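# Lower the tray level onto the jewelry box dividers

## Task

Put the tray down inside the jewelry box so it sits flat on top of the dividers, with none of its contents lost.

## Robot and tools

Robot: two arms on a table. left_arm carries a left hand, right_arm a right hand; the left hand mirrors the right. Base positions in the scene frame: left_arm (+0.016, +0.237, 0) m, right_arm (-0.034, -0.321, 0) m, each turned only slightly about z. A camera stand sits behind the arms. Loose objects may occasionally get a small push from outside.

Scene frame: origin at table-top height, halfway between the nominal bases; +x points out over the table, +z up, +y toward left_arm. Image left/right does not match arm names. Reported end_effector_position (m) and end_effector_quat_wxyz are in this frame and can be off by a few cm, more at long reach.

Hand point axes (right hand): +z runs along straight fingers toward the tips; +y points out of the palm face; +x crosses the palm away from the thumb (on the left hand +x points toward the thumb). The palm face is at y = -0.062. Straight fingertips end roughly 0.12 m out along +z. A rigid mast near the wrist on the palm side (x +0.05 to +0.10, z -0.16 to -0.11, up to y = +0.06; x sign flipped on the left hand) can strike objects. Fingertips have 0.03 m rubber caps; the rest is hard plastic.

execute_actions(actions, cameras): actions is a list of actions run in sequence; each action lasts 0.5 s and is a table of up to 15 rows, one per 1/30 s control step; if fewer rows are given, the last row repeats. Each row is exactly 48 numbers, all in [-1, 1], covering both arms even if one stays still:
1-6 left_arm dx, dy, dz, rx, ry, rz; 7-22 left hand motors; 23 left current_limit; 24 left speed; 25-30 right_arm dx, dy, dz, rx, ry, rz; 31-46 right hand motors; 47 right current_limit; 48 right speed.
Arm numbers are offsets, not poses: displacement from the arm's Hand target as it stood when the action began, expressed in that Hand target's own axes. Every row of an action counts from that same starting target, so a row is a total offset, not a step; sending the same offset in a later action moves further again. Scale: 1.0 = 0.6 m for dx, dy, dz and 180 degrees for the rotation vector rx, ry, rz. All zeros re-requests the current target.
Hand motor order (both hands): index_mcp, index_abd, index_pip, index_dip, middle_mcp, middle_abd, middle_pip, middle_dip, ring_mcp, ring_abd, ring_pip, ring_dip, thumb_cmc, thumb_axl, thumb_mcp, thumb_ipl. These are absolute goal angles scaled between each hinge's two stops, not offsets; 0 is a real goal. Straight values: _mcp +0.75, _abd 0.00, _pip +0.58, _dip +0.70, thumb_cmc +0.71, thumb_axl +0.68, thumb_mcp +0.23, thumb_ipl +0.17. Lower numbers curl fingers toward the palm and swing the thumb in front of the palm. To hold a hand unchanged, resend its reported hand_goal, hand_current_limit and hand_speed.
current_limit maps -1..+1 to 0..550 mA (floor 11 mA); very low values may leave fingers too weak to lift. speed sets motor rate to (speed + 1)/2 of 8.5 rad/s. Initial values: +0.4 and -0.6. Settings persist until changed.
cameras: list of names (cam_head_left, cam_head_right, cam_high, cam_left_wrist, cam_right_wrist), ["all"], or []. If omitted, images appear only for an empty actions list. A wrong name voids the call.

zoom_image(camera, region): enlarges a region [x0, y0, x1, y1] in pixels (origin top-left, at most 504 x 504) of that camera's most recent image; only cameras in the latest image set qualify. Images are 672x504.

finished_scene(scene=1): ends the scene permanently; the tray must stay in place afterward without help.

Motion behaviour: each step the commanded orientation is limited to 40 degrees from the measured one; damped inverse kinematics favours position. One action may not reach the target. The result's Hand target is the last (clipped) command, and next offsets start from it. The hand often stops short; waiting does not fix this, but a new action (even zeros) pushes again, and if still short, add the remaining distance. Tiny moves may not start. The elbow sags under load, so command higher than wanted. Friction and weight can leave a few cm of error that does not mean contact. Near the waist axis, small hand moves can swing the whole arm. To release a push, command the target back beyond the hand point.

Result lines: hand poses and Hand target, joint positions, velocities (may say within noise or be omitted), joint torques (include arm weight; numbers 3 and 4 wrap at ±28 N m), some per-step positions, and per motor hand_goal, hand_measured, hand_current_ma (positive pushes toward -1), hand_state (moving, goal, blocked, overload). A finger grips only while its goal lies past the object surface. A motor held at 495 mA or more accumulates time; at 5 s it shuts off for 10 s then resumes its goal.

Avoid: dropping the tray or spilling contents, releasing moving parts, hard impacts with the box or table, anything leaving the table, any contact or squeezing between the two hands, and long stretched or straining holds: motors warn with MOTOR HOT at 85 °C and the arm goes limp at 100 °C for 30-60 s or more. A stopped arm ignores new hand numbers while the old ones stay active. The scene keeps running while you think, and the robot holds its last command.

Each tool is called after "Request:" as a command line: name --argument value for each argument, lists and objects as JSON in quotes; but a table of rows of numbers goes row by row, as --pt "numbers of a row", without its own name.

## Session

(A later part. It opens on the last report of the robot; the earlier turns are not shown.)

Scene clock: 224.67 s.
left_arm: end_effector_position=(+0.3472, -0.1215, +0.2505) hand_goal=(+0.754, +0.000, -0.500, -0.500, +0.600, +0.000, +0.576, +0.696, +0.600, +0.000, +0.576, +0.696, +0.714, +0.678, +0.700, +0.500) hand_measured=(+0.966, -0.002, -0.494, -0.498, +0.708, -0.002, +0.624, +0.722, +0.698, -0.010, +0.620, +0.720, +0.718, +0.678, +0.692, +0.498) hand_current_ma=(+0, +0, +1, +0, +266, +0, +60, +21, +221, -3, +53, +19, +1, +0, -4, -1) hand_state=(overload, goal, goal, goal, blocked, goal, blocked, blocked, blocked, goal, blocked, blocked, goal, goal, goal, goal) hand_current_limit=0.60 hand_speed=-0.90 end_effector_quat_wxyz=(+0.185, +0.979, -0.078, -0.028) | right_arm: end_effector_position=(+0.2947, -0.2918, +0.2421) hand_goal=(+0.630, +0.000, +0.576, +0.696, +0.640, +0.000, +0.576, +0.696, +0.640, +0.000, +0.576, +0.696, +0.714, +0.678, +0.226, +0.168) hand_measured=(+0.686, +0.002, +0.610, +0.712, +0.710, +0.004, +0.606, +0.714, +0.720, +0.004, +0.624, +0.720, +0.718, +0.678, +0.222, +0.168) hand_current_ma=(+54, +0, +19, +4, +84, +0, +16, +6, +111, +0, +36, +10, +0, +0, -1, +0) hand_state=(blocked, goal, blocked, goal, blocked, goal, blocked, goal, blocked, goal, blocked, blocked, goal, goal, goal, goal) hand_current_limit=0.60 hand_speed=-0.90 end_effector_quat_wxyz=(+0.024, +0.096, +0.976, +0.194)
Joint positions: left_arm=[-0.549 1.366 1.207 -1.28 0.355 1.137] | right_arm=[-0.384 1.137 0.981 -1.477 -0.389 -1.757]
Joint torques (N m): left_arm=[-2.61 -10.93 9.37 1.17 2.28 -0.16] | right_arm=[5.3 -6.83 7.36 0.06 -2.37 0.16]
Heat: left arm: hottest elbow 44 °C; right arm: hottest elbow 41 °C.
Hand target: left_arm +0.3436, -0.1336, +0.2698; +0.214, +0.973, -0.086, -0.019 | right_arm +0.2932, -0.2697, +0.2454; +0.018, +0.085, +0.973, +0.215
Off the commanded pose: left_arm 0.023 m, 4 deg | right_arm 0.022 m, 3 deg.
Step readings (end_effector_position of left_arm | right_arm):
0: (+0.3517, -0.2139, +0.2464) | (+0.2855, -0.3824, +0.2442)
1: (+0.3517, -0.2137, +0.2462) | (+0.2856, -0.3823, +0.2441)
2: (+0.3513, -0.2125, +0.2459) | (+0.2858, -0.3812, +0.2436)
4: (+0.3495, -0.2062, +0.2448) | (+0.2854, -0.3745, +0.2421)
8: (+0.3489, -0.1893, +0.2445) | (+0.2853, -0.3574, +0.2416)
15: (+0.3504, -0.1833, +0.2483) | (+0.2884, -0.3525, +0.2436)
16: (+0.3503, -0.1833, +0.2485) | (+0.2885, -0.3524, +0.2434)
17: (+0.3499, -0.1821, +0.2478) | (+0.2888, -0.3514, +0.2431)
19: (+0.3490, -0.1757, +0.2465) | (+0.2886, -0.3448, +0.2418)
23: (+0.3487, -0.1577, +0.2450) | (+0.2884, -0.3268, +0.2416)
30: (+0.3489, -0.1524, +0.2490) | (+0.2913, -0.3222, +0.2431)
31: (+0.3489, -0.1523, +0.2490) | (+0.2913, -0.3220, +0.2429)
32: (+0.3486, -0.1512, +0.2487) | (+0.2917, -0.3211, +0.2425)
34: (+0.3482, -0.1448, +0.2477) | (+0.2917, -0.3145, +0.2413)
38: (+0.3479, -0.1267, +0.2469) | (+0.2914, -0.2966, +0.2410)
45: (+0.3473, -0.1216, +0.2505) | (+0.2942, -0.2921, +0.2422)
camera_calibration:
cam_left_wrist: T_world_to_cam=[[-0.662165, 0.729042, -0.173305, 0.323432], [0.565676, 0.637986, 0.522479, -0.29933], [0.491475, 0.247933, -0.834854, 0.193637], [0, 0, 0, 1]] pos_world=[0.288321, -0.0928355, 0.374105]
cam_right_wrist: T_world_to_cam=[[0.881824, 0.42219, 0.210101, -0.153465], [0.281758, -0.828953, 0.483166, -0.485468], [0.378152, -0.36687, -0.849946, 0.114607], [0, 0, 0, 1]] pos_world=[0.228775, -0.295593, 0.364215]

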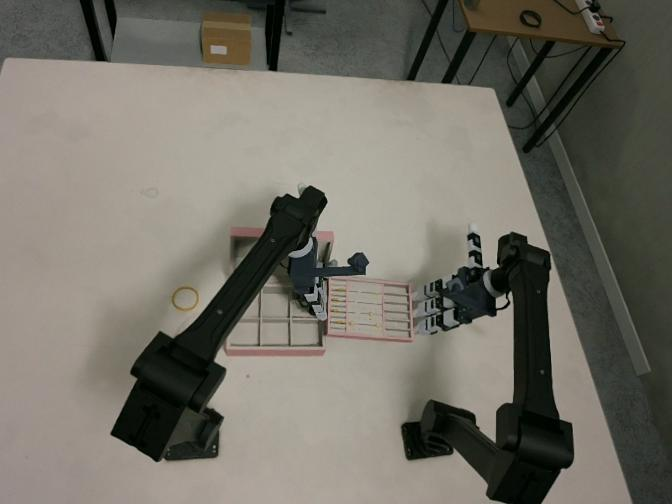

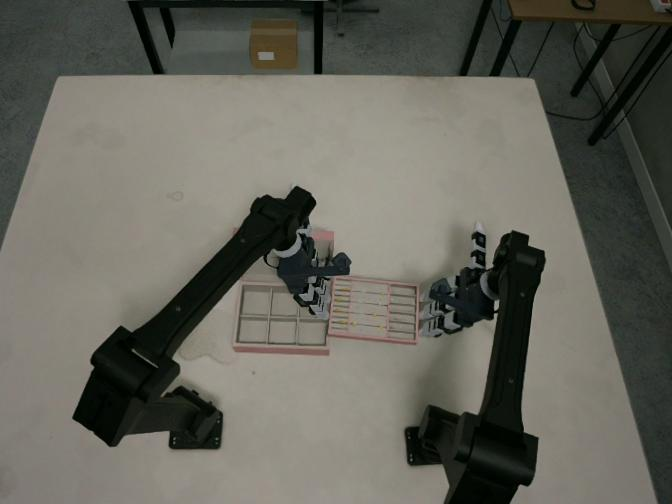

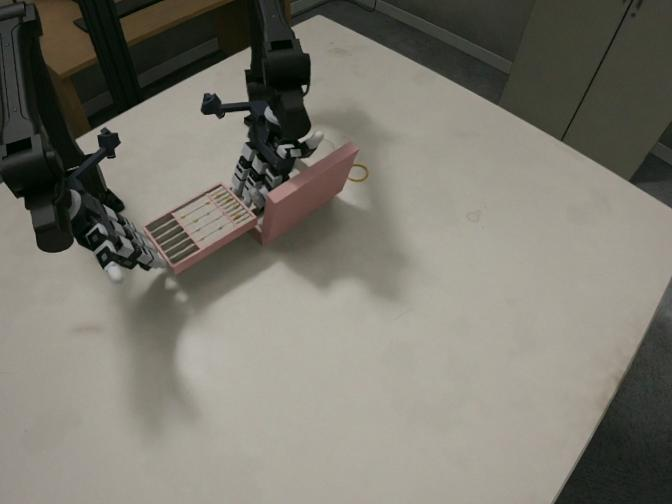

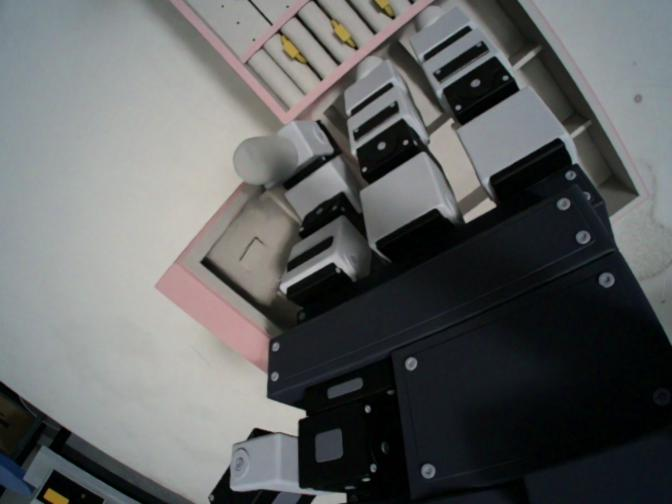

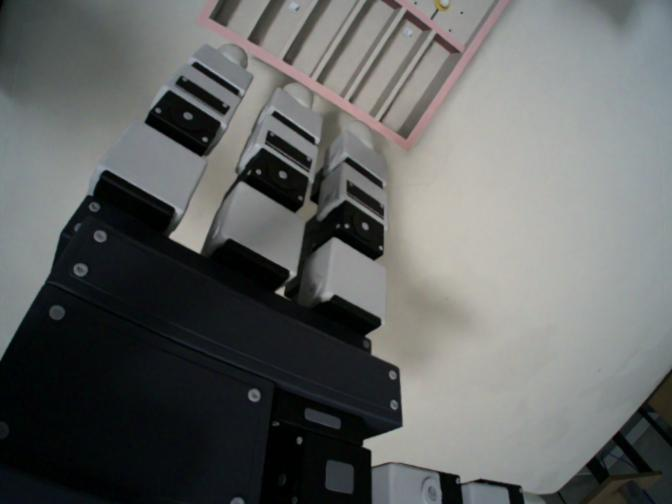

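Request:
zoom_image --camera "cam_head_right" --region '[300, 260, 440, 365]'

Request:
zoom_image --camera "cam_head_left" --region '[300, 260, 440, 365]'

Scaled by 3.600 from the camera's 672x504 image, which has a finer 960x720 frame.

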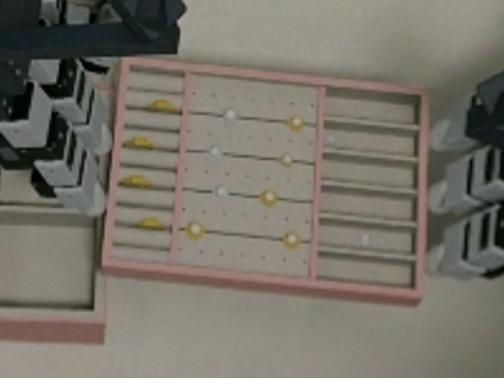

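Scaled by 3.600 from the camera's 672x504 image, which has a finer 960x720 frame.

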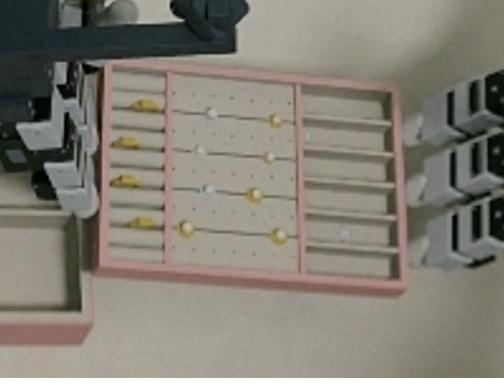

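Request:
execute_actions --actions '[[[-0.0081,-0.0426,-0.0199,0,0.00096,-0.00206,0.754,0,-0.5,-0.5,0.60,0,0.576,0.696,0.60,0,0.576,0.696,0.714,0.678,0.7,0.5,0.6,-0.9,0.0060,0.0424,0.0198,0,0.00096,-0.00206,0.63,0,0.576,0.696,0.64,0,0.576,0.696,0.64,0,0.576,0.696,0.714,0.678,0.226,0.168,0.6,-0.9]],[[-0.0081,-0.0426,-0.0199,0,0.00096,-0.00206,0.754,0,-0.5,-0.5,0.60,0,0.576,0.696,0.60,0,0.576,0.696,0.714,0.678,0.7,0.5,0.6,-0.9,0.0060,0.0424,0.0198,0,0.00096,-0.00206,0.63,0,0.576,0.696,0.64,0,0.576,0.696,0.64,0,0.576,0.696,0.714,0.678,0.226,0.168,0.6,-0.9]],[[-0.0081,-0.0426,-0.0199,0,0.00096,-0.00206,0.754,0,-0.5,-0.5,0.60,0,0.576,0.696,0.60,0,0.576,0.696,0.714,0.678,0.7,0.5,0.6,-0.9,0.0060,0.0424,0.0198,0,0.00096,-0.00206,0.63,0,0.576,0.696,0.64,0,0.576,0.696,0.64,0,0.576,0.696,0.714,0.678,0.226,0.168,0.6,-0.9]],[[-0.0081,-0.0426,-0.0199,0,0.00096,-0.00206,0.754,0,-0.5,-0.5,0.60,0,0.576,0.696,0.60,0,0.576,0.696,0.714,0.678,0.7,0.5,0.6,-0.9,0.0060,0.0424,0.0198,0,0.00096,-0.00206,0.63,0,0.576,0.696,0.64,0,0.576,0.696,0.64,0,0.576,0.696,0.714,0.678,0.226,0.168,0.6,-0.9]]]' --cameras '["all"]'

Scene clock: 232.77 s.
left_arm: end_effector_position=(+0.3486, -0.0448, +0.2370) hand_goal=(+0.754, +0.000, -0.500, -0.500, +0.600, +0.000, +0.576, +0.696, +0.600, +0.000, +0.576, +0.696, +0.714, +0.678, +0.700, +0.500) hand_measured=(+0.966, -0.002, -0.494, -0.498, +0.724, -0.004, +0.648, +0.736, +0.712, -0.012, +0.652, +0.738, +0.718, +0.678, +0.692, +0.498) hand_current_ma=(+0, +0, +1, +0, +332, -1, +118, +44, +279, -4, +128, +48, +1, +0, -4, -1) hand_state=(overload, goal, goal, goal, blocked, goal, blocked, blocked, blocked, goal, blocked, blocked, goal, goal, goal, goal) hand_current_limit=0.60 hand_speed=-0.90 end_effector_quat_wxyz=(+0.149, +0.986, -0.063, -0.029) | right_arm: end_effector_position=(+0.3024, -0.1898, +0.2327) hand_goal=(+0.630, +0.000, +0.576, +0.696, +0.640, +0.000, +0.576, +0.696, +0.640, +0.000, +0.576, +0.696, +0.714, +0.678, +0.226, +0.168) hand_measured=(+0.694, +0.006, +0.622, +0.718, +0.716, +0.008, +0.626, +0.726, +0.732, +0.010, +0.640, +0.730, +0.718, +0.678, +0.222, +0.168) hand_current_ma=(+73, +1, +35, +8, +101, +1, +40, +14, +147, +1, +65, +20, +0, +0, -1, +0) hand_state=(blocked, goal, blocked, blocked, blocked, goal, blocked, blocked, blocked, goal, blocked, blocked, goal, goal, goal, goal) hand_current_limit=0.60 hand_speed=-0.90 end_effector_quat_wxyz=(+0.015, +0.098, +0.979, +0.179)
Joint positions: left_arm=[-0.398 1.294 1.133 -1.359 0.301 1.274] | right_arm=[-0.02 1.085 0.932 -1.353 -0.356 -1.366]
Joint torques (N m): left_arm=[-4.19 -8.35 9.48 1.4 3.35 -0.28] | right_arm=[6.89 -6.53 8.42 1.29 -3.58 0.12]
Motor temperatures (°C): left_arm=[32 31 44 28 36 28] | right_arm=[28 33 40 25 37 29]
Heat: left arm: hottest elbow 44 °C; right arm: hottest elbow 40 °C.
Hand target: left_arm +0.3475, -0.0651, +0.2533; +0.187, +0.980, -0.070, -0.025 (last step not sent: back at the drive's target) | right_arm +0.2973, -0.1566, +0.2452; +0.015, +0.071, +0.974, +0.216
Off the commanded pose: left_arm 0.020 m, 4 deg | right_arm 0.036 m, 5 deg.
Step readings (end_effector_position of left_arm | right_arm):
0: (+0.3472, -0.1215, +0.2505) | (+0.2947, -0.2918, +0.2421)
1: (+0.3472, -0.1214, +0.2505) | (+0.2947, -0.2917, +0.2420)
2: (+0.3471, -0.1205, +0.2505) | (+0.2950, -0.2907, +0.2415)
4: (+0.3478, -0.1143, +0.2502) | (+0.2949, -0.2850, +0.2401)
8: (+0.3482, -0.0979, +0.2495) | (+0.2940, -0.2681, +0.2401)
15: (+0.3476, -0.0933, +0.2514) | (+0.2964, -0.2639, +0.2409)
16: (+0.3475, -0.0932, +0.2516) | (+0.2965, -0.2639, +0.2407)
17: (+0.3474, -0.0923, +0.2516) | (+0.2966, -0.2627, +0.2400)
19: (+0.3480, -0.0858, +0.2516) | (+0.2965, -0.2568, +0.2386)
23: (+0.3484, -0.0694, +0.2513) | (+0.2956, -0.2400, +0.2386)
30: (+0.3476, -0.0651, +0.2534) | (+0.2980, -0.2358, +0.2391)
31: (+0.3476, -0.0649, +0.2533) | (+0.2981, -0.2357, +0.2389) HELD (not all sent) left_arm
32: (+0.3479, -0.0642, +0.2527) | (+0.2982, -0.2344, +0.2383) HELD (not all sent) left_arm
34: (+0.3486, -0.0612, +0.2501) | (+0.2983, -0.2282, +0.2374) HELD (not all sent) left_arm
38: (+0.3486, -0.0529, +0.2432) | (+0.2977, -0.2139, +0.2371) HELD (not all sent) left_arm
45: (+0.3485, -0.0504, +0.2409) | (+0.2999, -0.2105, +0.2371) HELD (not all sent) left_arm
46: (+0.3485, -0.0504, +0.2409) | (+0.3001, -0.2104, +0.2371) HELD (not all sent) left_arm
47: (+0.3485, -0.0503, +0.2408) | (+0.3003, -0.2094, +0.2365) HELD (not all sent) left_arm
49: (+0.3488, -0.0494, +0.2401) | (+0.3004, -0.2047, +0.2350) HELD (not all sent) left_arm
53: (+0.3487, -0.0461, +0.2381) | (+0.2998, -0.1927, +0.2334) HELD (not all sent) left_arm
60: (+0.3486, -0.0448, +0.2370) | (+0.3018, -0.1900, +0.2329) HELD (not all sent) left_arm
HELD (not all sent) left_arm: steps 31 to 60.
pose unreachable (left arm): on one or more control steps of this call, first in action 2 (counted from 0), this arm could not follow its commanded pose, so it was not sent that pose on those steps. On the call's last step it was still not sent that pose. It may still have moved: this result reports where it is.
cause: moving toward the commanded pose would bring two parts of the arm too close to each other (joints 5 (wrist yaw) and 6 (wrist roll) lie between them).
camera_calibration:
cam_left_wrist: T_world_to_cam=[[-0.682316, 0.721467, -0.11803, 0.25964], [0.549305, 0.612491, 0.568435, -0.348413], [0.482399, 0.323018, -0.814218, 0.1642], [0, 0, 0, 1]] pos_world=[0.289331, -0.0269612, 0.36239]
cam_right_wrist: T_world_to_cam=[[0.886371, 0.427264, 0.178305, -0.194252], [0.292426, -0.815246, 0.499861, -0.4031], [0.358935, -0.390921, -0.847553, 0.141809], [0, 0, 0, 1]] pos_world=[0.239156, -0.190193, 0.35632]

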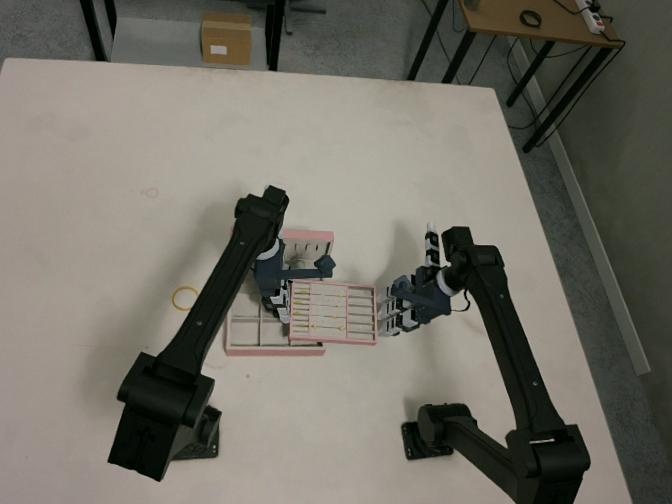

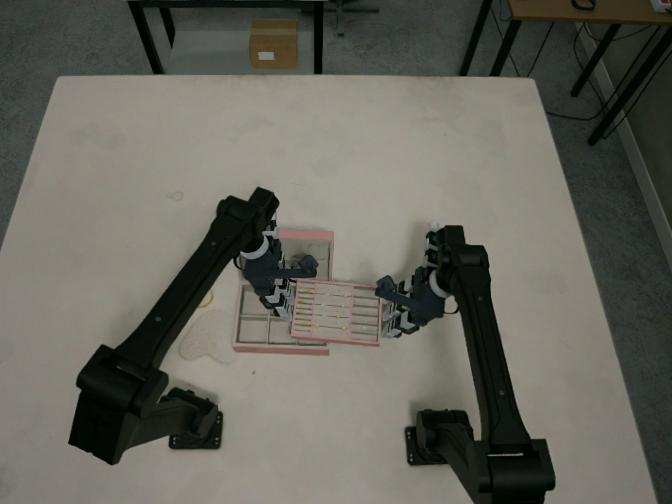

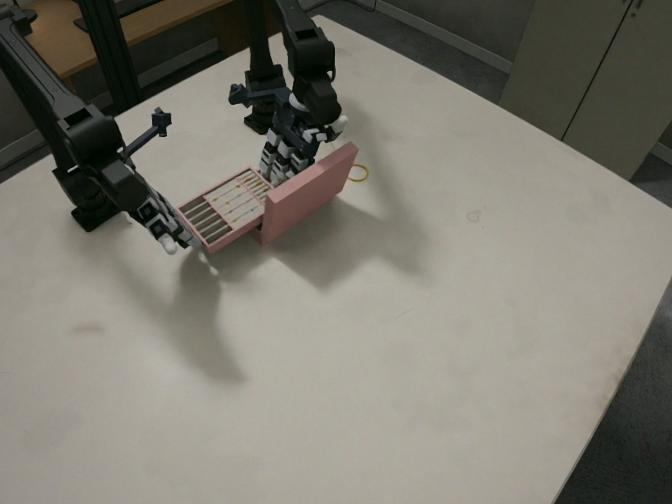

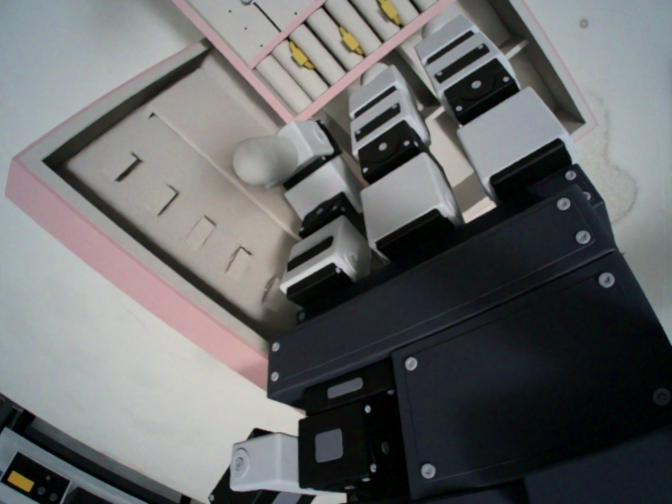

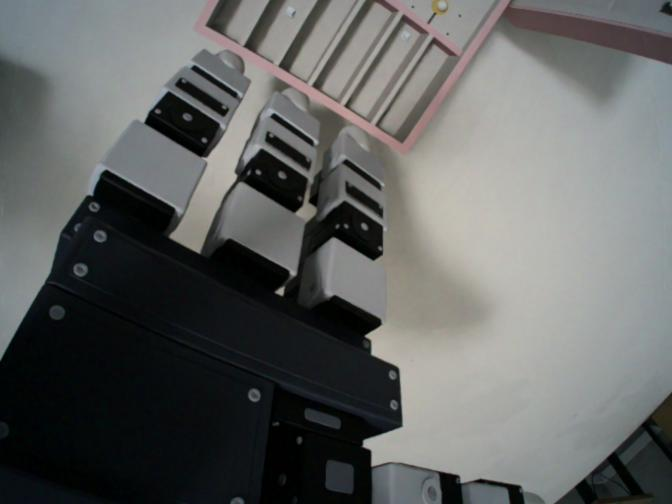

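Request:
execute_actions --actions '[[[0,0,0,0,0,0,0.754,0,-0.5,-0.5,0.60,0,0.576,0.696,0.60,0,0.576,0.696,0.714,0.678,0.25,0.168,0.6,-0.6,0,0,0,0,0,0,0.63,0,0.576,0.696,0.64,0,0.576,0.696,0.64,0,0.576,0.696,0.714,0.678,0.226,0.168,0.6,-0.9]],[[-0.0110,-0.0513,-0.0498,-0.0183,0.0067,0.0028,0.754,0,-0.5,-0.5,0.60,0,0.576,0.696,0.60,0,0.576,0.696,0.714,0.678,0.226,0.168,0.6,-0.9,0,0,0,0,0,0,0.63,0,0.576,0.696,0.64,0,0.576,0.696,0.64,0,0.576,0.696,0.714,0.678,0.226,0.168,0.6,-0.9]]]' --cameras '["cam_head_left","cam_head_right","cam_high","cam_left_wrist"]'

Scene clock: 242.10 s.
left_arm: end_effector_position=(+0.3502, -0.0147, +0.2577) hand_goal=(+0.754, +0.000, -0.500, -0.500, +0.600, +0.000, +0.576, +0.696, +0.600, +0.000, +0.576, +0.696, +0.714, +0.678, +0.226, +0.168) hand_measured=(+0.966, -0.002, -0.494, -0.498, +0.718, -0.004, +0.644, +0.736, +0.712, -0.012, +0.652, +0.738, +0.718, +0.678, +0.224, +0.168) hand_current_ma=(+0, +0, +1, +0, +309, -1, +111, +44, +279, -5, +128, +48, +1, +0, +0, +0) hand_state=(overload, goal, goal, goal, blocked, goal, blocked, blocked, blocked, goal, blocked, blocked, goal, goal, goal, goal) hand_current_limit=0.60 hand_speed=-0.90 end_effector_quat_wxyz=(+0.192, +0.979, -0.066, -0.019) | right_arm: end_effector_position=(+0.3014, -0.1798, +0.2350) hand_goal=(+0.630, +0.000, +0.576, +0.696, +0.640, +0.000, +0.576, +0.696, +0.640, +0.000, +0.576, +0.696, +0.714, +0.678, +0.226, +0.168) hand_measured=(+0.694, +0.008, +0.624, +0.720, +0.714, +0.008, +0.626, +0.726, +0.724, +0.010, +0.636, +0.730, +0.718, +0.678, +0.222, +0.168) hand_current_ma=(+73, +1, +36, +9, +97, +1, +40, +15, +124, +1, +57, +20, +0, +0, -1, +0) hand_state=(blocked, goal, blocked, blocked, blocked, goal, blocked, blocked, blocked, goal, blocked, blocked, goal, goal, goal, goal) hand_current_limit=0.60 hand_speed=-0.90 end_effector_quat_wxyz=(+0.012, +0.093, +0.977, +0.191)
Joint positions: left_arm=[-0.288 1.249 1.115 -1.379 0.384 1.386] | right_arm=[0.002 1.085 0.929 -1.344 -0.379 -1.35]
Joint torques (N m): left_arm=[-3.02 -8.53 9.05 0.64 2.51 -0.1] | right_arm=[5.42 -6.42 8.59 1.22 -2.61 0.03]
Motor temperatures (°C): left_arm=[32 31 43 28 40 28] | right_arm=[28 33 40 25 43 29]
Heat: left arm: hottest elbow 43 °C; right arm: hottest wrist yaw 43 °C.
Hand target: left_arm +0.3472, -0.0248, +0.2698; +0.216, +0.974, -0.071, -0.016 | right_arm +0.2974, -0.1566, +0.2451; +0.015, +0.072, +0.974, +0.216
Off the commanded pose: left_arm 0.016 m, 3 deg | right_arm 0.026 m, 4 deg.
held back during your reply time (left arm), on 90 control steps: two parts of the arm were too close to each other, or the arm's last command would have brought them too close.
Step readings (end_effector_position of left_arm | right_arm):
0: (+0.3486, -0.0448, +0.2370) | (+0.3024, -0.1898, +0.2327)
1: (+0.3486, -0.0448, +0.2370) | (+0.3024, -0.1898, +0.2327) HELD (not all sent) left_arm
2: (+0.3486, -0.0448, +0.2370) | (+0.3024, -0.1898, +0.2327)
4: (+0.3487, -0.0446, +0.2370) | (+0.3025, -0.1898, +0.2327)
8: (+0.3486, -0.0445, +0.2370) | (+0.3024, -0.1897, +0.2327)
15: (+0.3486, -0.0444, +0.2370) | (+0.3025, -0.1896, +0.2327)
16: (+0.3486, -0.0442, +0.2371) | (+0.3025, -0.1896, +0.2327)
17: (+0.3484, -0.0431, +0.2377) | (+0.3025, -0.1896, +0.2327)
19: (+0.3500, -0.0360, +0.2409) | (+0.3019, -0.1888, +0.2325)
23: (+0.3538, -0.0183, +0.2499) | (+0.3012, -0.1818, +0.2348)
30: (+0.3508, -0.0146, +0.2575) | (+0.3013, -0.1798, +0.2350)
HELD (not all sent) left_arm: step 1.
pose unreachable (left arm): on one or more control steps of this call, first in action 0 (counted from 0), this arm could not follow its commanded pose, so it was not sent that pose on those steps. It may still have moved: this result reports where it is.
cause: moving toward the commanded pose would bring two parts of the arm too close to each other (joints 5 (wrist yaw) and 6 (wrist roll) lie between them).
camera_calibration:
cam_left_wrist: T_world_to_cam=[[-0.679461, 0.708325, -0.191332, 0.259176], [0.541246, 0.659945, 0.521081, -0.363769], [0.495363, 0.250497, -0.831785, 0.16955], [0, 0, 0, 1]] pos_world=[0.289, 0.0140144, 0.380171]
Images, in order (width x height): cam_head_left 672x504, cam_head_right 672x504, cam_high 672x504, cam_left_wrist 672x504.

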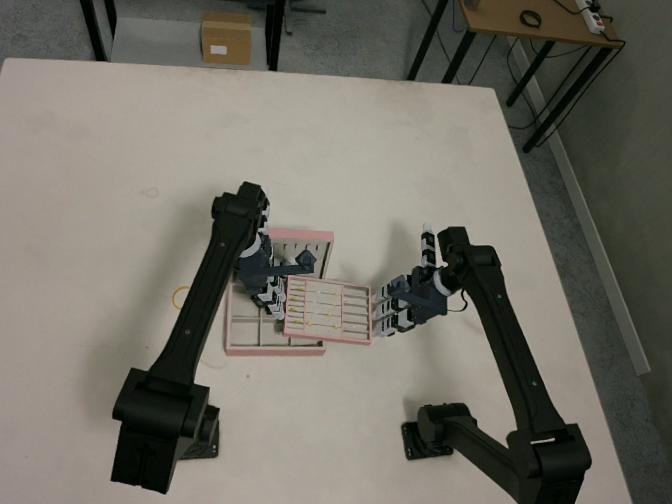

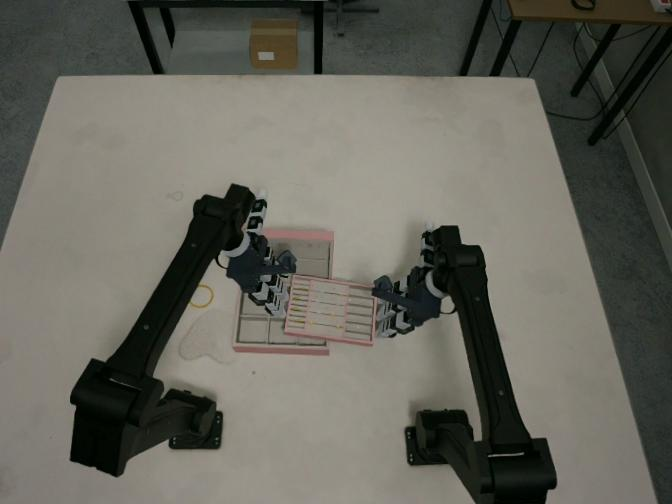

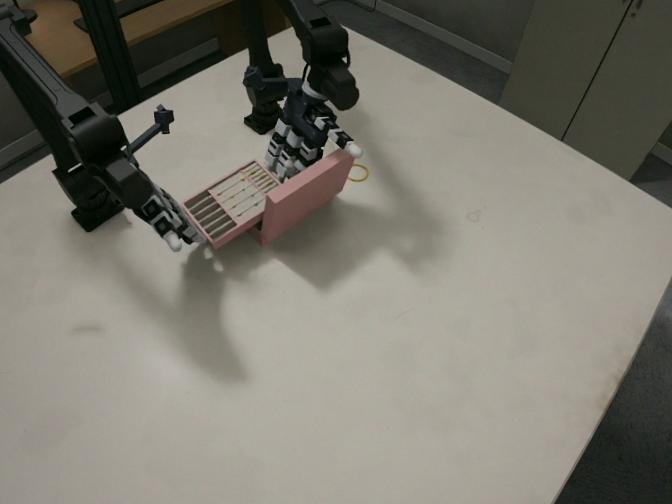

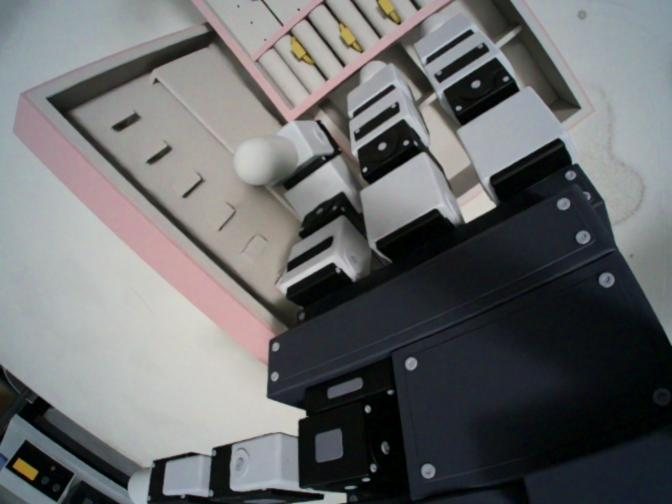

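Request:
execute_actions --actions '[[[-0.0074,-0.0427,-0.01995,0,0.00096,-0.00206,0.754,0,-0.5,-0.5,0.60,0,0.576,0.696,0.60,0,0.576,0.696,0.714,0.678,0.226,0.168,0.6,-0.9,0.0052,0.0495,0.0048,0,0.00096,-0.00206,0.63,0,0.576,0.696,0.64,0,0.576,0.696,0.64,0,0.576,0.696,0.714,0.678,0.226,0.168,0.6,-0.9]]]' --cameras '["cam_head_left","cam_head_right","cam_high"]'

Scene clock: 249.03 s.
left_arm: end_effector_position=(+0.3515, +0.0134, +0.2586) hand_goal=(+0.754, +0.000, -0.500, -0.500, +0.600, +0.000, +0.576, +0.696, +0.600, +0.000, +0.576, +0.696, +0.714, +0.678, +0.226, +0.168) hand_measured=(+0.966, -0.002, -0.494, -0.498, +0.710, -0.002, +0.640, +0.734, +0.712, -0.016, +0.652, +0.738, +0.718, +0.678, +0.224, +0.168) hand_current_ma=(+0, +0, +1, +0, +271, +0, +97, +40, +279, -7, +128, +48, +1, +0, +0, +0) hand_state=(overload, goal, goal, goal, blocked, goal, blocked, blocked, blocked, goal, blocked, blocked, goal, goal, goal, goal) hand_current_limit=0.60 hand_speed=-0.90 end_effector_quat_wxyz=(+0.193, +0.979, -0.065, -0.018) | right_arm: end_effector_position=(+0.2944, -0.1515, +0.2336) hand_goal=(+0.630, +0.000, +0.576, +0.696, +0.640, +0.000, +0.576, +0.696, +0.640, +0.000, +0.576, +0.696, +0.714, +0.678, +0.226, +0.168) hand_measured=(+0.706, +0.008, +0.632, +0.724, +0.714, +0.010, +0.626, +0.726, +0.712, +0.008, +0.626, +0.726, +0.718, +0.678, +0.222, +0.168) hand_current_ma=(+99, +1, +50, +13, +94, +1, +39, +15, +89, +1, +41, +15, +0, +0, -1, +0) hand_state=(blocked, goal, blocked, blocked, blocked, goal, blocked, blocked, blocked, goal, blocked, blocked, goal, goal, goal, goal) hand_current_limit=0.60 hand_speed=-0.90 end_effector_quat_wxyz=(-0.003, +0.091, +0.978, +0.189)
Joint positions: left_arm=[-0.209 1.236 1.105 -1.411 0.389 1.469] | right_arm=[0.099 1.085 0.929 -1.341 -0.374 -1.257]
Joint torques (N m): left_arm=[-3.31 -8.29 8.53 0.61 2.48 -0.25] | right_arm=[5.19 -6.42 10.4 1.68 -2.42 0.05]
Heat: left arm: hottest elbow 43 °C; right arm: hottest wrist yaw 42 °C.
Hand target: left_arm +0.3470, +0.0038, +0.2699; +0.216, +0.974, -0.068, -0.015 | right_arm +0.2984, -0.1282, +0.2551; +0.014, +0.068, +0.974, +0.216
Off the commanded pose: left_arm 0.015 m, 3 deg | right_arm 0.032 m, 5 deg.
Step readings (end_effector_position of left_arm | right_arm):
0: (+0.3502, -0.0147, +0.2577) | (+0.3014, -0.1798, +0.2350)
1: (+0.3501, -0.0146, +0.2577) | (+0.3013, -0.1795, +0.2350)
2: (+0.3502, -0.0134, +0.2579) | (+0.3012, -0.1786, +0.2348)
4: (+0.3511, -0.0069, +0.2582) | (+0.2998, -0.1727, +0.2345)
8: (+0.3532, +0.0095, +0.2575) | (+0.2945, -0.1558, +0.2343)
15: (+0.3520, +0.0134, +0.2585) | (+0.2943, -0.1518, +0.2338)
Images, in order (width x height): cam_head_left 672x504, cam_head_right 672x504, cam_high 672x504.

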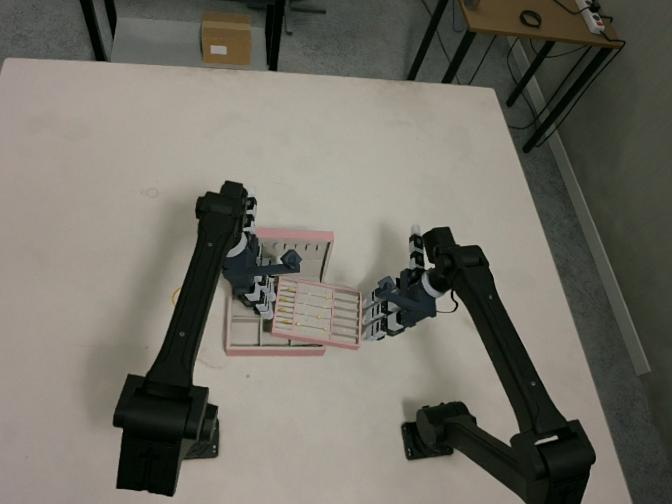

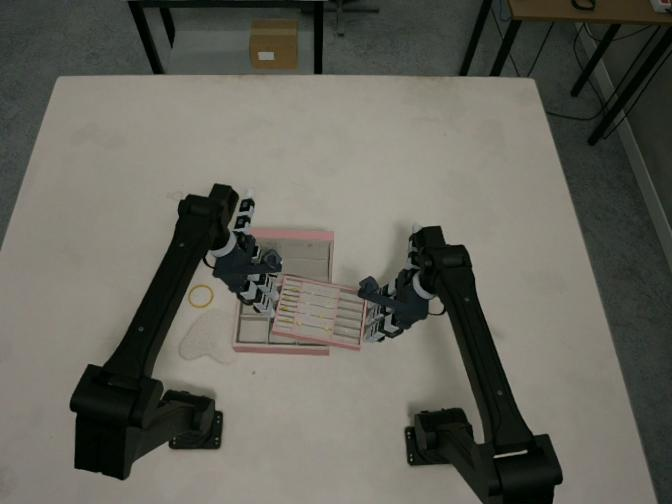

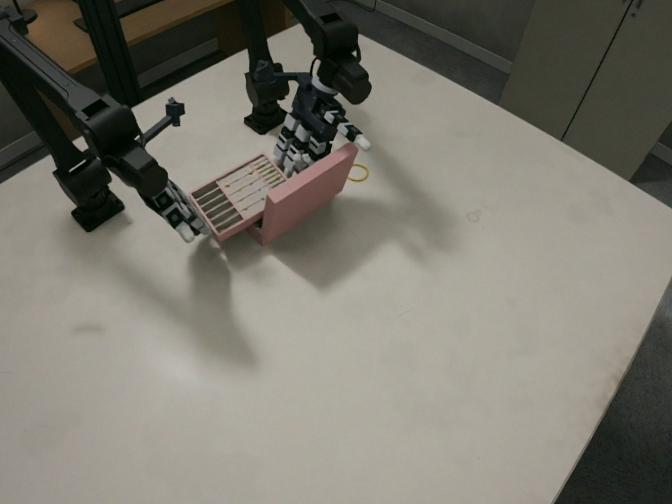

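Request:
zoom_image --camera "cam_head_right" --region '[220, 210, 400, 370]'

Request:
zoom_image --camera "cam_head_left" --region '[210, 210, 390, 370]'

Scaled by 2.800 from the camera's 672x504 image, which has a finer 960x720 frame.

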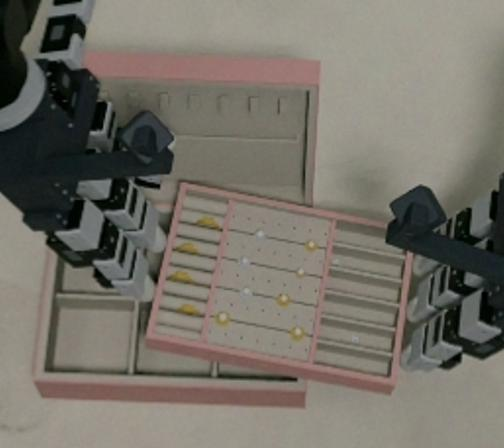

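Scaled by 2.800 from the camera's 672x504 image, which has a finer 960x720 frame.

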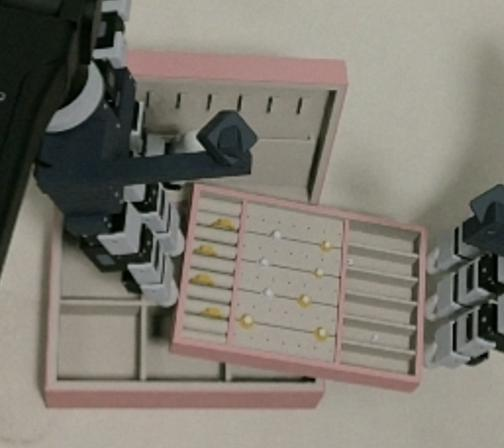

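Request:
zoom_image --camera "cam_head_right" --region '[265, 265, 375, 355]'

Request:
zoom_image --camera "cam_head_left" --region '[265, 265, 375, 355]'

Request:
zoom_image --camera "cam_high" --region '[170, 120, 370, 270]'

Scaled by 4.582 from the camera's 672x504 image, which has a finer 960x720 frame.

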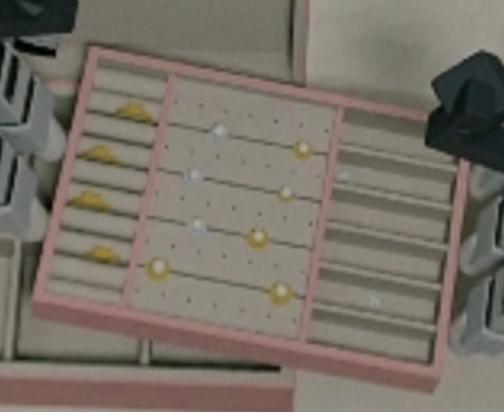

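Scaled by 4.582 from the camera's 672x504 image, which has a finer 960x720 frame.

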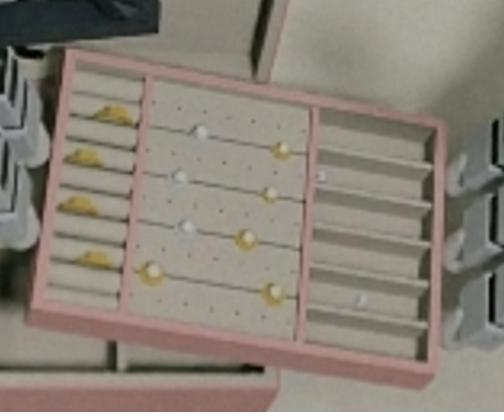

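Scaled by 2.520 from the camera's 672x504 image, which has a finer 960x720 frame.

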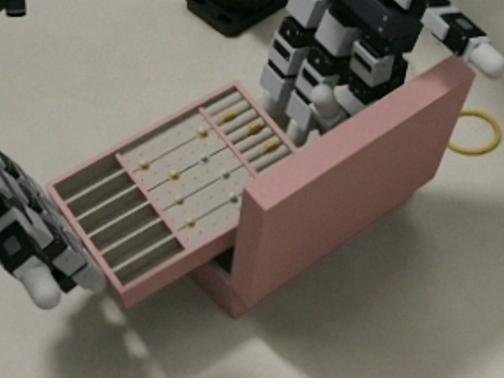

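Request:
execute_actions --actions '[[[-0.0077,-0.0173,-0.0081,0,0.0047,-0.01007,0.754,0,-0.5,-0.5,0.60,0,0.576,0.696,0.60,0,0.576,0.696,0.714,0.678,0.226,0.168,0.6,-0.9,-0.0104,0.0302,-0.0135,0,0.0047,-0.01007,0.63,0,0.576,0.696,0.64,0,0.576,0.696,0.64,0,0.576,0.696,0.714,0.678,0.226,0.168,0.6,-0.9]]]'

Scene clock: 260.90 s.
left_arm: end_effector_position=(+0.3486, +0.0247, +0.2613) hand_goal=(+0.754, +0.000, -0.500, -0.500, +0.600, +0.000, +0.576, +0.696, +0.600, +0.000, +0.576, +0.696, +0.714, +0.678, +0.226, +0.168) hand_measured=(+0.966, -0.002, -0.494, -0.498, +0.710, -0.002, +0.640, +0.734, +0.712, -0.016, +0.652, +0.738, +0.718, +0.678, +0.224, +0.168) hand_current_ma=(+0, +0, +1, +0, +271, +0, +97, +40, +279, -7, +128, +48, +1, +0, +0, +0) hand_state=(overload, goal, goal, goal, blocked, goal, blocked, blocked, blocked, goal, blocked, blocked, goal, goal, goal, goal) hand_current_limit=0.60 hand_speed=-0.90 end_effector_quat_wxyz=(+0.194, +0.980, -0.052, -0.010) | right_arm: end_effector_position=(+0.2970, -0.1422, +0.2394) hand_goal=(+0.630, +0.000, +0.576, +0.696, +0.640, +0.000, +0.576, +0.696, +0.640, +0.000, +0.576, +0.696, +0.714, +0.678, +0.226, +0.168) hand_measured=(+0.706, +0.008, +0.632, +0.724, +0.714, +0.010, +0.626, +0.726, +0.712, +0.008, +0.626, +0.726, +0.718, +0.678, +0.222, +0.168) hand_current_ma=(+99, +1, +50, +13, +94, +1, +39, +15, +89, +1, +41, +15, +0, +0, -1, +0) hand_state=(blocked, goal, blocked, blocked, blocked, goal, blocked, blocked, blocked, goal, blocked, blocked, goal, goal, goal, goal) hand_current_limit=0.60 hand_speed=-0.90 end_effector_quat_wxyz=(-0.004, +0.078, +0.979, +0.190)
Joint positions: left_arm=[-0.18 1.205 1.086 -1.414 0.39 1.469] | right_arm=[0.125 1.101 0.955 -1.347 -0.374 -1.257]
Joint torques (N m): left_arm=[-2.49 -7.71 8.09 0.42 2.46 -0.26] | right_arm=[5.3 -5.3 12.98 0.66 -2.46 -0.04]
Heat: left arm: hottest elbow 42 °C; right arm: hottest elbow 43 °C.
Hand target: left_arm +0.3440, +0.0157, +0.2698; +0.216, +0.975, -0.051, -0.012 | right_arm +0.3063, -0.1163, +0.2701; +0.011, +0.051, +0.975, +0.216
Off the commanded pose: left_arm 0.013 m, 3 deg | right_arm 0.041 m, 5 deg.
Step readings (end_effector_position of left_arm | right_arm):
0: (+0.3515, +0.0133, +0.2586) | (+0.2944, -0.1515, +0.2336)
1: (+0.3515, +0.0133, +0.2586) | (+0.2944, -0.1515, +0.2336)
2: (+0.3514, +0.0138, +0.2587) | (+0.2942, -0.1512, +0.2335)
4: (+0.3508, +0.0161, +0.2586) | (+0.2935, -0.1493, +0.2337)
8: (+0.3485, +0.0226, +0.2593) | (+0.2945, -0.1437, +0.2370)
15: (+0.3486, +0.0247, +0.2613) | (+0.2970, -0.1422, +0.2397)

Request:
execute_actions --actions '[[[-0.0060,-0.0409,-0.0099,0,0.00352,-0.00755,0.754,0,-0.5,-0.5,0.60,0,0.576,0.696,0.60,0,0.576,0.696,0.714,0.678,0.226,0.168,0.6,-0.9,-0.0053,0.0500,0.0012,0,0.00352,-0.00755,0.63,0,0.576,0.696,0.64,0,0.576,0.696,0.64,0,0.576,0.696,0.714,0.678,0.226,0.168,0.6,-0.9]]]' --cameras '["cam_head_left","cam_head_right","cam_high"]'

Request:
zoom_image --camera "cam_head_right" --region '[220, 210, 380, 360]'

Request:
zoom_image --camera "cam_head_left" --region '[220, 210, 380, 360]'

Request:
zoom_image --camera "cam_high" --region '[170, 120, 370, 270]'

Scene clock: 263.87 s.
left_arm: end_effector_position=(+0.3491, +0.0514, +0.2538) hand_goal=(+0.754, +0.000, -0.500, -0.500, +0.600, +0.000, +0.576, +0.696, +0.600, +0.000, +0.576, +0.696, +0.714, +0.678, +0.226, +0.168) hand_measured=(+0.968, -0.002, -0.494, -0.498, +0.710, +0.002, +0.640, +0.734, +0.712, -0.012, +0.652, +0.738, +0.718, +0.678, +0.224, +0.168) hand_current_ma=(+0, +0, +1, +0, +271, +0, +97, +40, +279, -5, +128, +48, +1, +0, +0, +0) hand_state=(overload, goal, goal, goal, blocked, goal, blocked, blocked, blocked, goal, blocked, blocked, goal, goal, goal, goal) hand_current_limit=0.60 hand_speed=-0.90 end_effector_quat_wxyz=(+0.192, +0.981, -0.035, -0.009) | right_arm: end_effector_position=(+0.3038, -0.1169, +0.2519) hand_goal=(+0.630, +0.000, +0.576, +0.696, +0.640, +0.000, +0.576, +0.696, +0.640, +0.000, +0.576, +0.696, +0.714, +0.678, +0.226, +0.168) hand_measured=(+0.706, +0.008, +0.632, +0.724, +0.714, +0.010, +0.626, +0.726, +0.712, +0.008, +0.626, +0.726, +0.718, +0.678, +0.222, +0.168) hand_current_ma=(+99, +1, +50, +13, +94, +1, +39, +15, +89, +1, +41, +15, +0, +0, -1, +0) hand_state=(blocked, goal, blocked, blocked, blocked, goal, blocked, blocked, blocked, goal, blocked, blocked, goal, goal, goal, goal) hand_current_limit=0.60 hand_speed=-0.90 end_effector_quat_wxyz=(-0.006, +0.062, +0.980, +0.189)
Joint positions: left_arm=[-0.105 1.189 1.056 -1.42 0.385 1.514] | right_arm=[0.197 1.135 1.013 -1.353 -0.369 -1.216]
Joint torques (N m): left_arm=[-2.49 -8 8.44 0.25 2.69 -0.23] | right_arm=[5.48 -5.71 13.01 0.92 -2.38 0.08]
Heat: left arm: hottest elbow 42 °C; right arm: hottest elbow 44 °C.
Hand target: left_arm +0.3430, +0.0407, +0.2648; +0.216, +0.976, -0.038, -0.009 | right_arm +0.3124, -0.0893, +0.2822; +0.008, +0.038, +0.976, +0.216
Off the commanded pose: left_arm 0.017 m, 3 deg | right_arm 0.042 m, 4 deg.
Step readings (end_effector_position of left_arm | right_arm):
0: (+0.3486, +0.0247, +0.2613) | (+0.2970, -0.1422, +0.2394)
1: (+0.3487, +0.0248, +0.2613) | (+0.2971, -0.1421, +0.2395)
2: (+0.3487, +0.0259, +0.2609) | (+0.2972, -0.1412, +0.2400)
4: (+0.3486, +0.0316, +0.2592) | (+0.2978, -0.1356, +0.2425)
8: (+0.3494, +0.0479, +0.2541) | (+0.3002, -0.1208, +0.2509)
15: (+0.3494, +0.0515, +0.2537) | (+0.3033, -0.1169, +0.2531)
Images, in order (width x height): cam_head_left 672x504, cam_head_right 672x504, cam_high 672x504.

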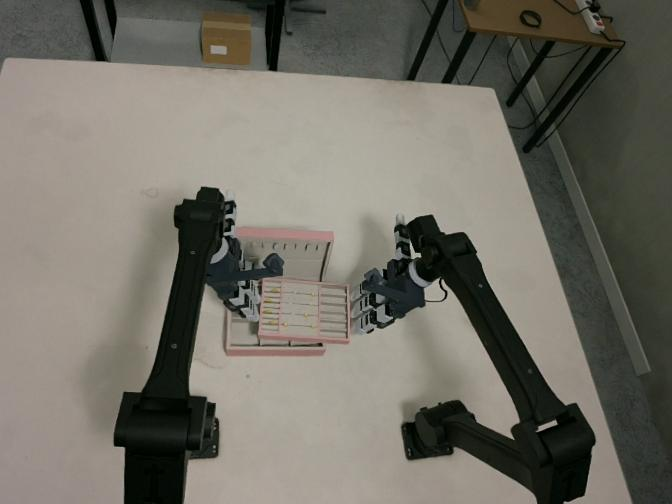

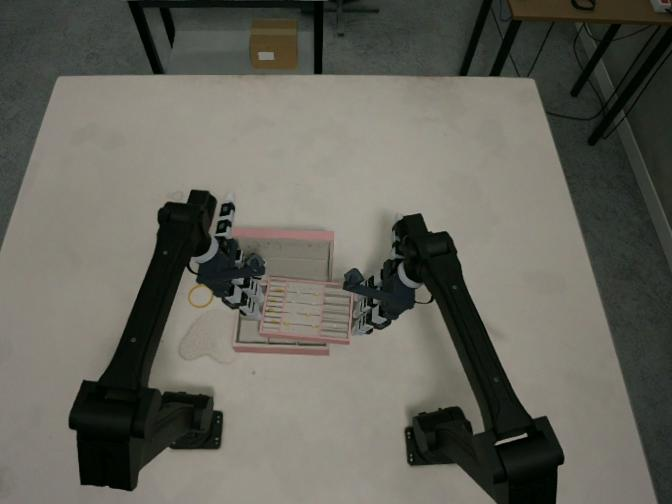

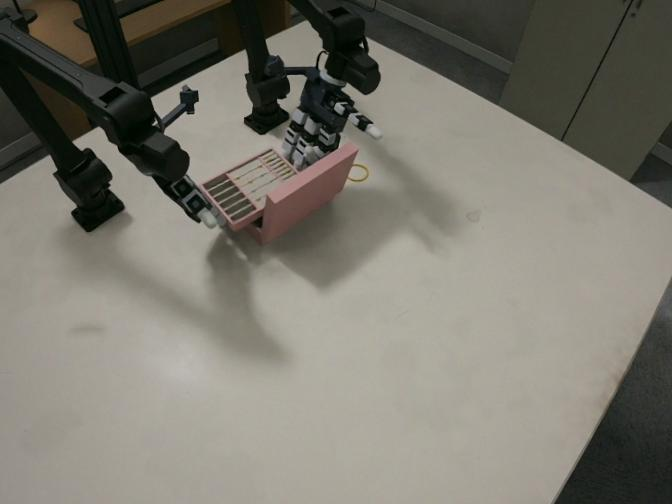

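Scaled by 3.150 from the camera's 672x504 image, which has a finer 960x720 frame.

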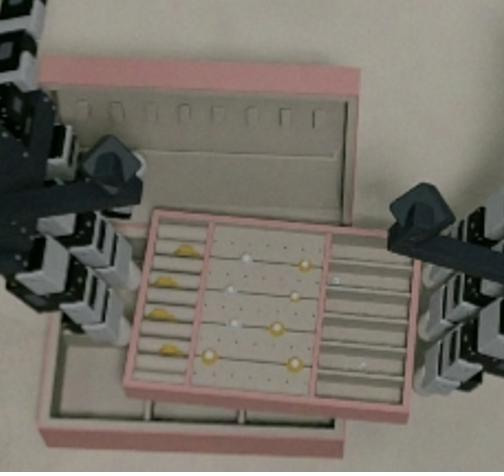

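Scaled by 3.150 from the camera's 672x504 image, which has a finer 960x720 frame.

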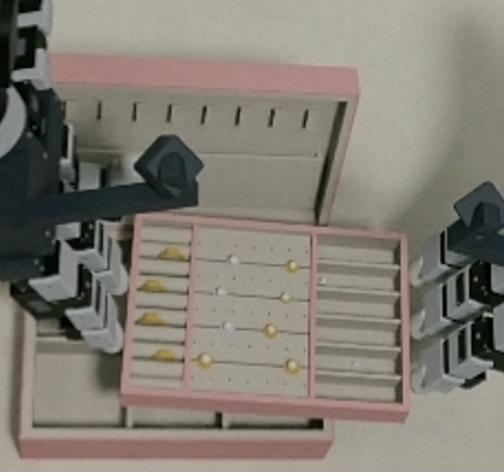

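Scaled by 2.520 from the camera's 672x504 image, which has a finer 960x720 frame.

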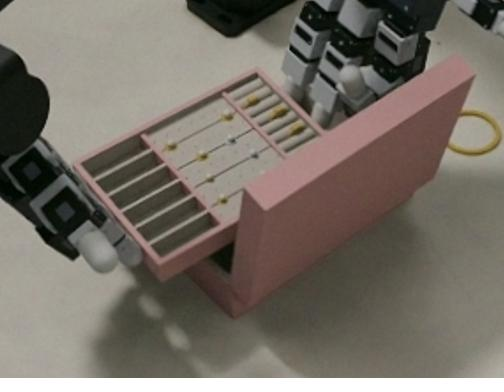

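Request:
execute_actions --actions '[[[-0.0046,-0.0324,-0.0188,0,0.00258,-0.00554,0.754,0,-0.5,-0.5,0.60,0,0.576,0.696,0.60,0,0.576,0.696,0.714,0.678,0.226,0.168,0.6,-0.9,-0.0037,0.0322,0.0224,0,0.00258,-0.00554,0.63,0,0.576,0.696,0.64,0,0.576,0.696,0.64,0,0.576,0.696,0.714,0.678,0.226,0.168,0.6,-0.9]]]'

Scene clock: 269.00 s.
left_arm: end_effector_position=(+0.3459, +0.0721, +0.2567) hand_goal=(+0.754, +0.000, -0.500, -0.500, +0.600, +0.000, +0.576, +0.696, +0.600, +0.000, +0.576, +0.696, +0.714, +0.678, +0.226, +0.168) hand_measured=(+0.968, -0.002, -0.494, -0.498, +0.710, +0.000, +0.640, +0.734, +0.712, -0.014, +0.652, +0.738, +0.718, +0.678, +0.224, +0.168) hand_current_ma=(+0, +0, +1, +0, +269, +0, +97, +40, +279, -5, +128, +48, +1, +0, +0, +0) hand_state=(overload, goal, goal, goal, blocked, goal, blocked, blocked, blocked, goal, blocked, blocked, goal, goal, goal, goal) hand_current_limit=0.60 hand_speed=-0.90 end_effector_quat_wxyz=(+0.193, +0.981, -0.028, -0.008) | right_arm: end_effector_position=(+0.3040, -0.0967, +0.2465) hand_goal=(+0.630, +0.000, +0.576, +0.696, +0.640, +0.000, +0.576, +0.696, +0.640, +0.000, +0.576, +0.696, +0.714, +0.678, +0.226, +0.168) hand_measured=(+0.706, +0.008, +0.632, +0.724, +0.714, +0.010, +0.626, +0.726, +0.710, +0.008, +0.626, +0.726, +0.718, +0.678, +0.222, +0.168) hand_current_ma=(+99, +1, +50, +13, +94, +1, +39, +15, +88, +1, +40, +14, +0, +0, -1, +0) hand_state=(blocked, goal, blocked, blocked, blocked, goal, blocked, blocked, blocked, goal, blocked, blocked, goal, goal, goal, goal) hand_current_limit=0.60 hand_speed=-0.90 end_effector_quat_wxyz=(-0.019, +0.056, +0.981, +0.185)
Joint positions: left_arm=[-0.041 1.174 1.051 -1.452 0.39 1.569] | right_arm=[0.256 1.166 1.027 -1.343 -0.365 -1.17]
Joint torques (N m): left_arm=[-3.37 -7.94 8.43 0.21 2.54 -0.22] | right_arm=[5.42 -6.3 12.97 1.89 -2.3 0.02]
Motor temperatures (°C): left_arm=[32 31 42 28 42 28] | right_arm=[28 32 46 25 41 29]
Heat: left arm: hottest elbow 42 °C; right arm: hottest elbow 46 °C.
Hand target: left_arm +0.3420, +0.0632, +0.2668; +0.216, +0.976, -0.029, -0.007 | right_arm +0.3164, -0.0663, +0.2780; +0.006, +0.029, +0.976, +0.216
Off the commanded pose: left_arm 0.014 m, 3 deg | right_arm 0.046 m, 6 deg.
Step readings (end_effector_position of left_arm | right_arm):
0: (+0.3491, +0.0514, +0.2538) | (+0.3038, -0.1169, +0.2519)
1: (+0.3490, +0.0515, +0.2538) | (+0.3037, -0.1166, +0.2518)
2: (+0.3488, +0.0522, +0.2541) | (+0.3037, -0.1160, +0.2515)
4: (+0.3487, +0.0572, +0.2552) | (+0.3027, -0.1114, +0.2508)
8: (+0.3478, +0.0695, +0.2559) | (+0.3024, -0.0995, +0.2494)
15: (+0.3463, +0.0722, +0.2567) | (+0.3040, -0.0967, +0.2465)


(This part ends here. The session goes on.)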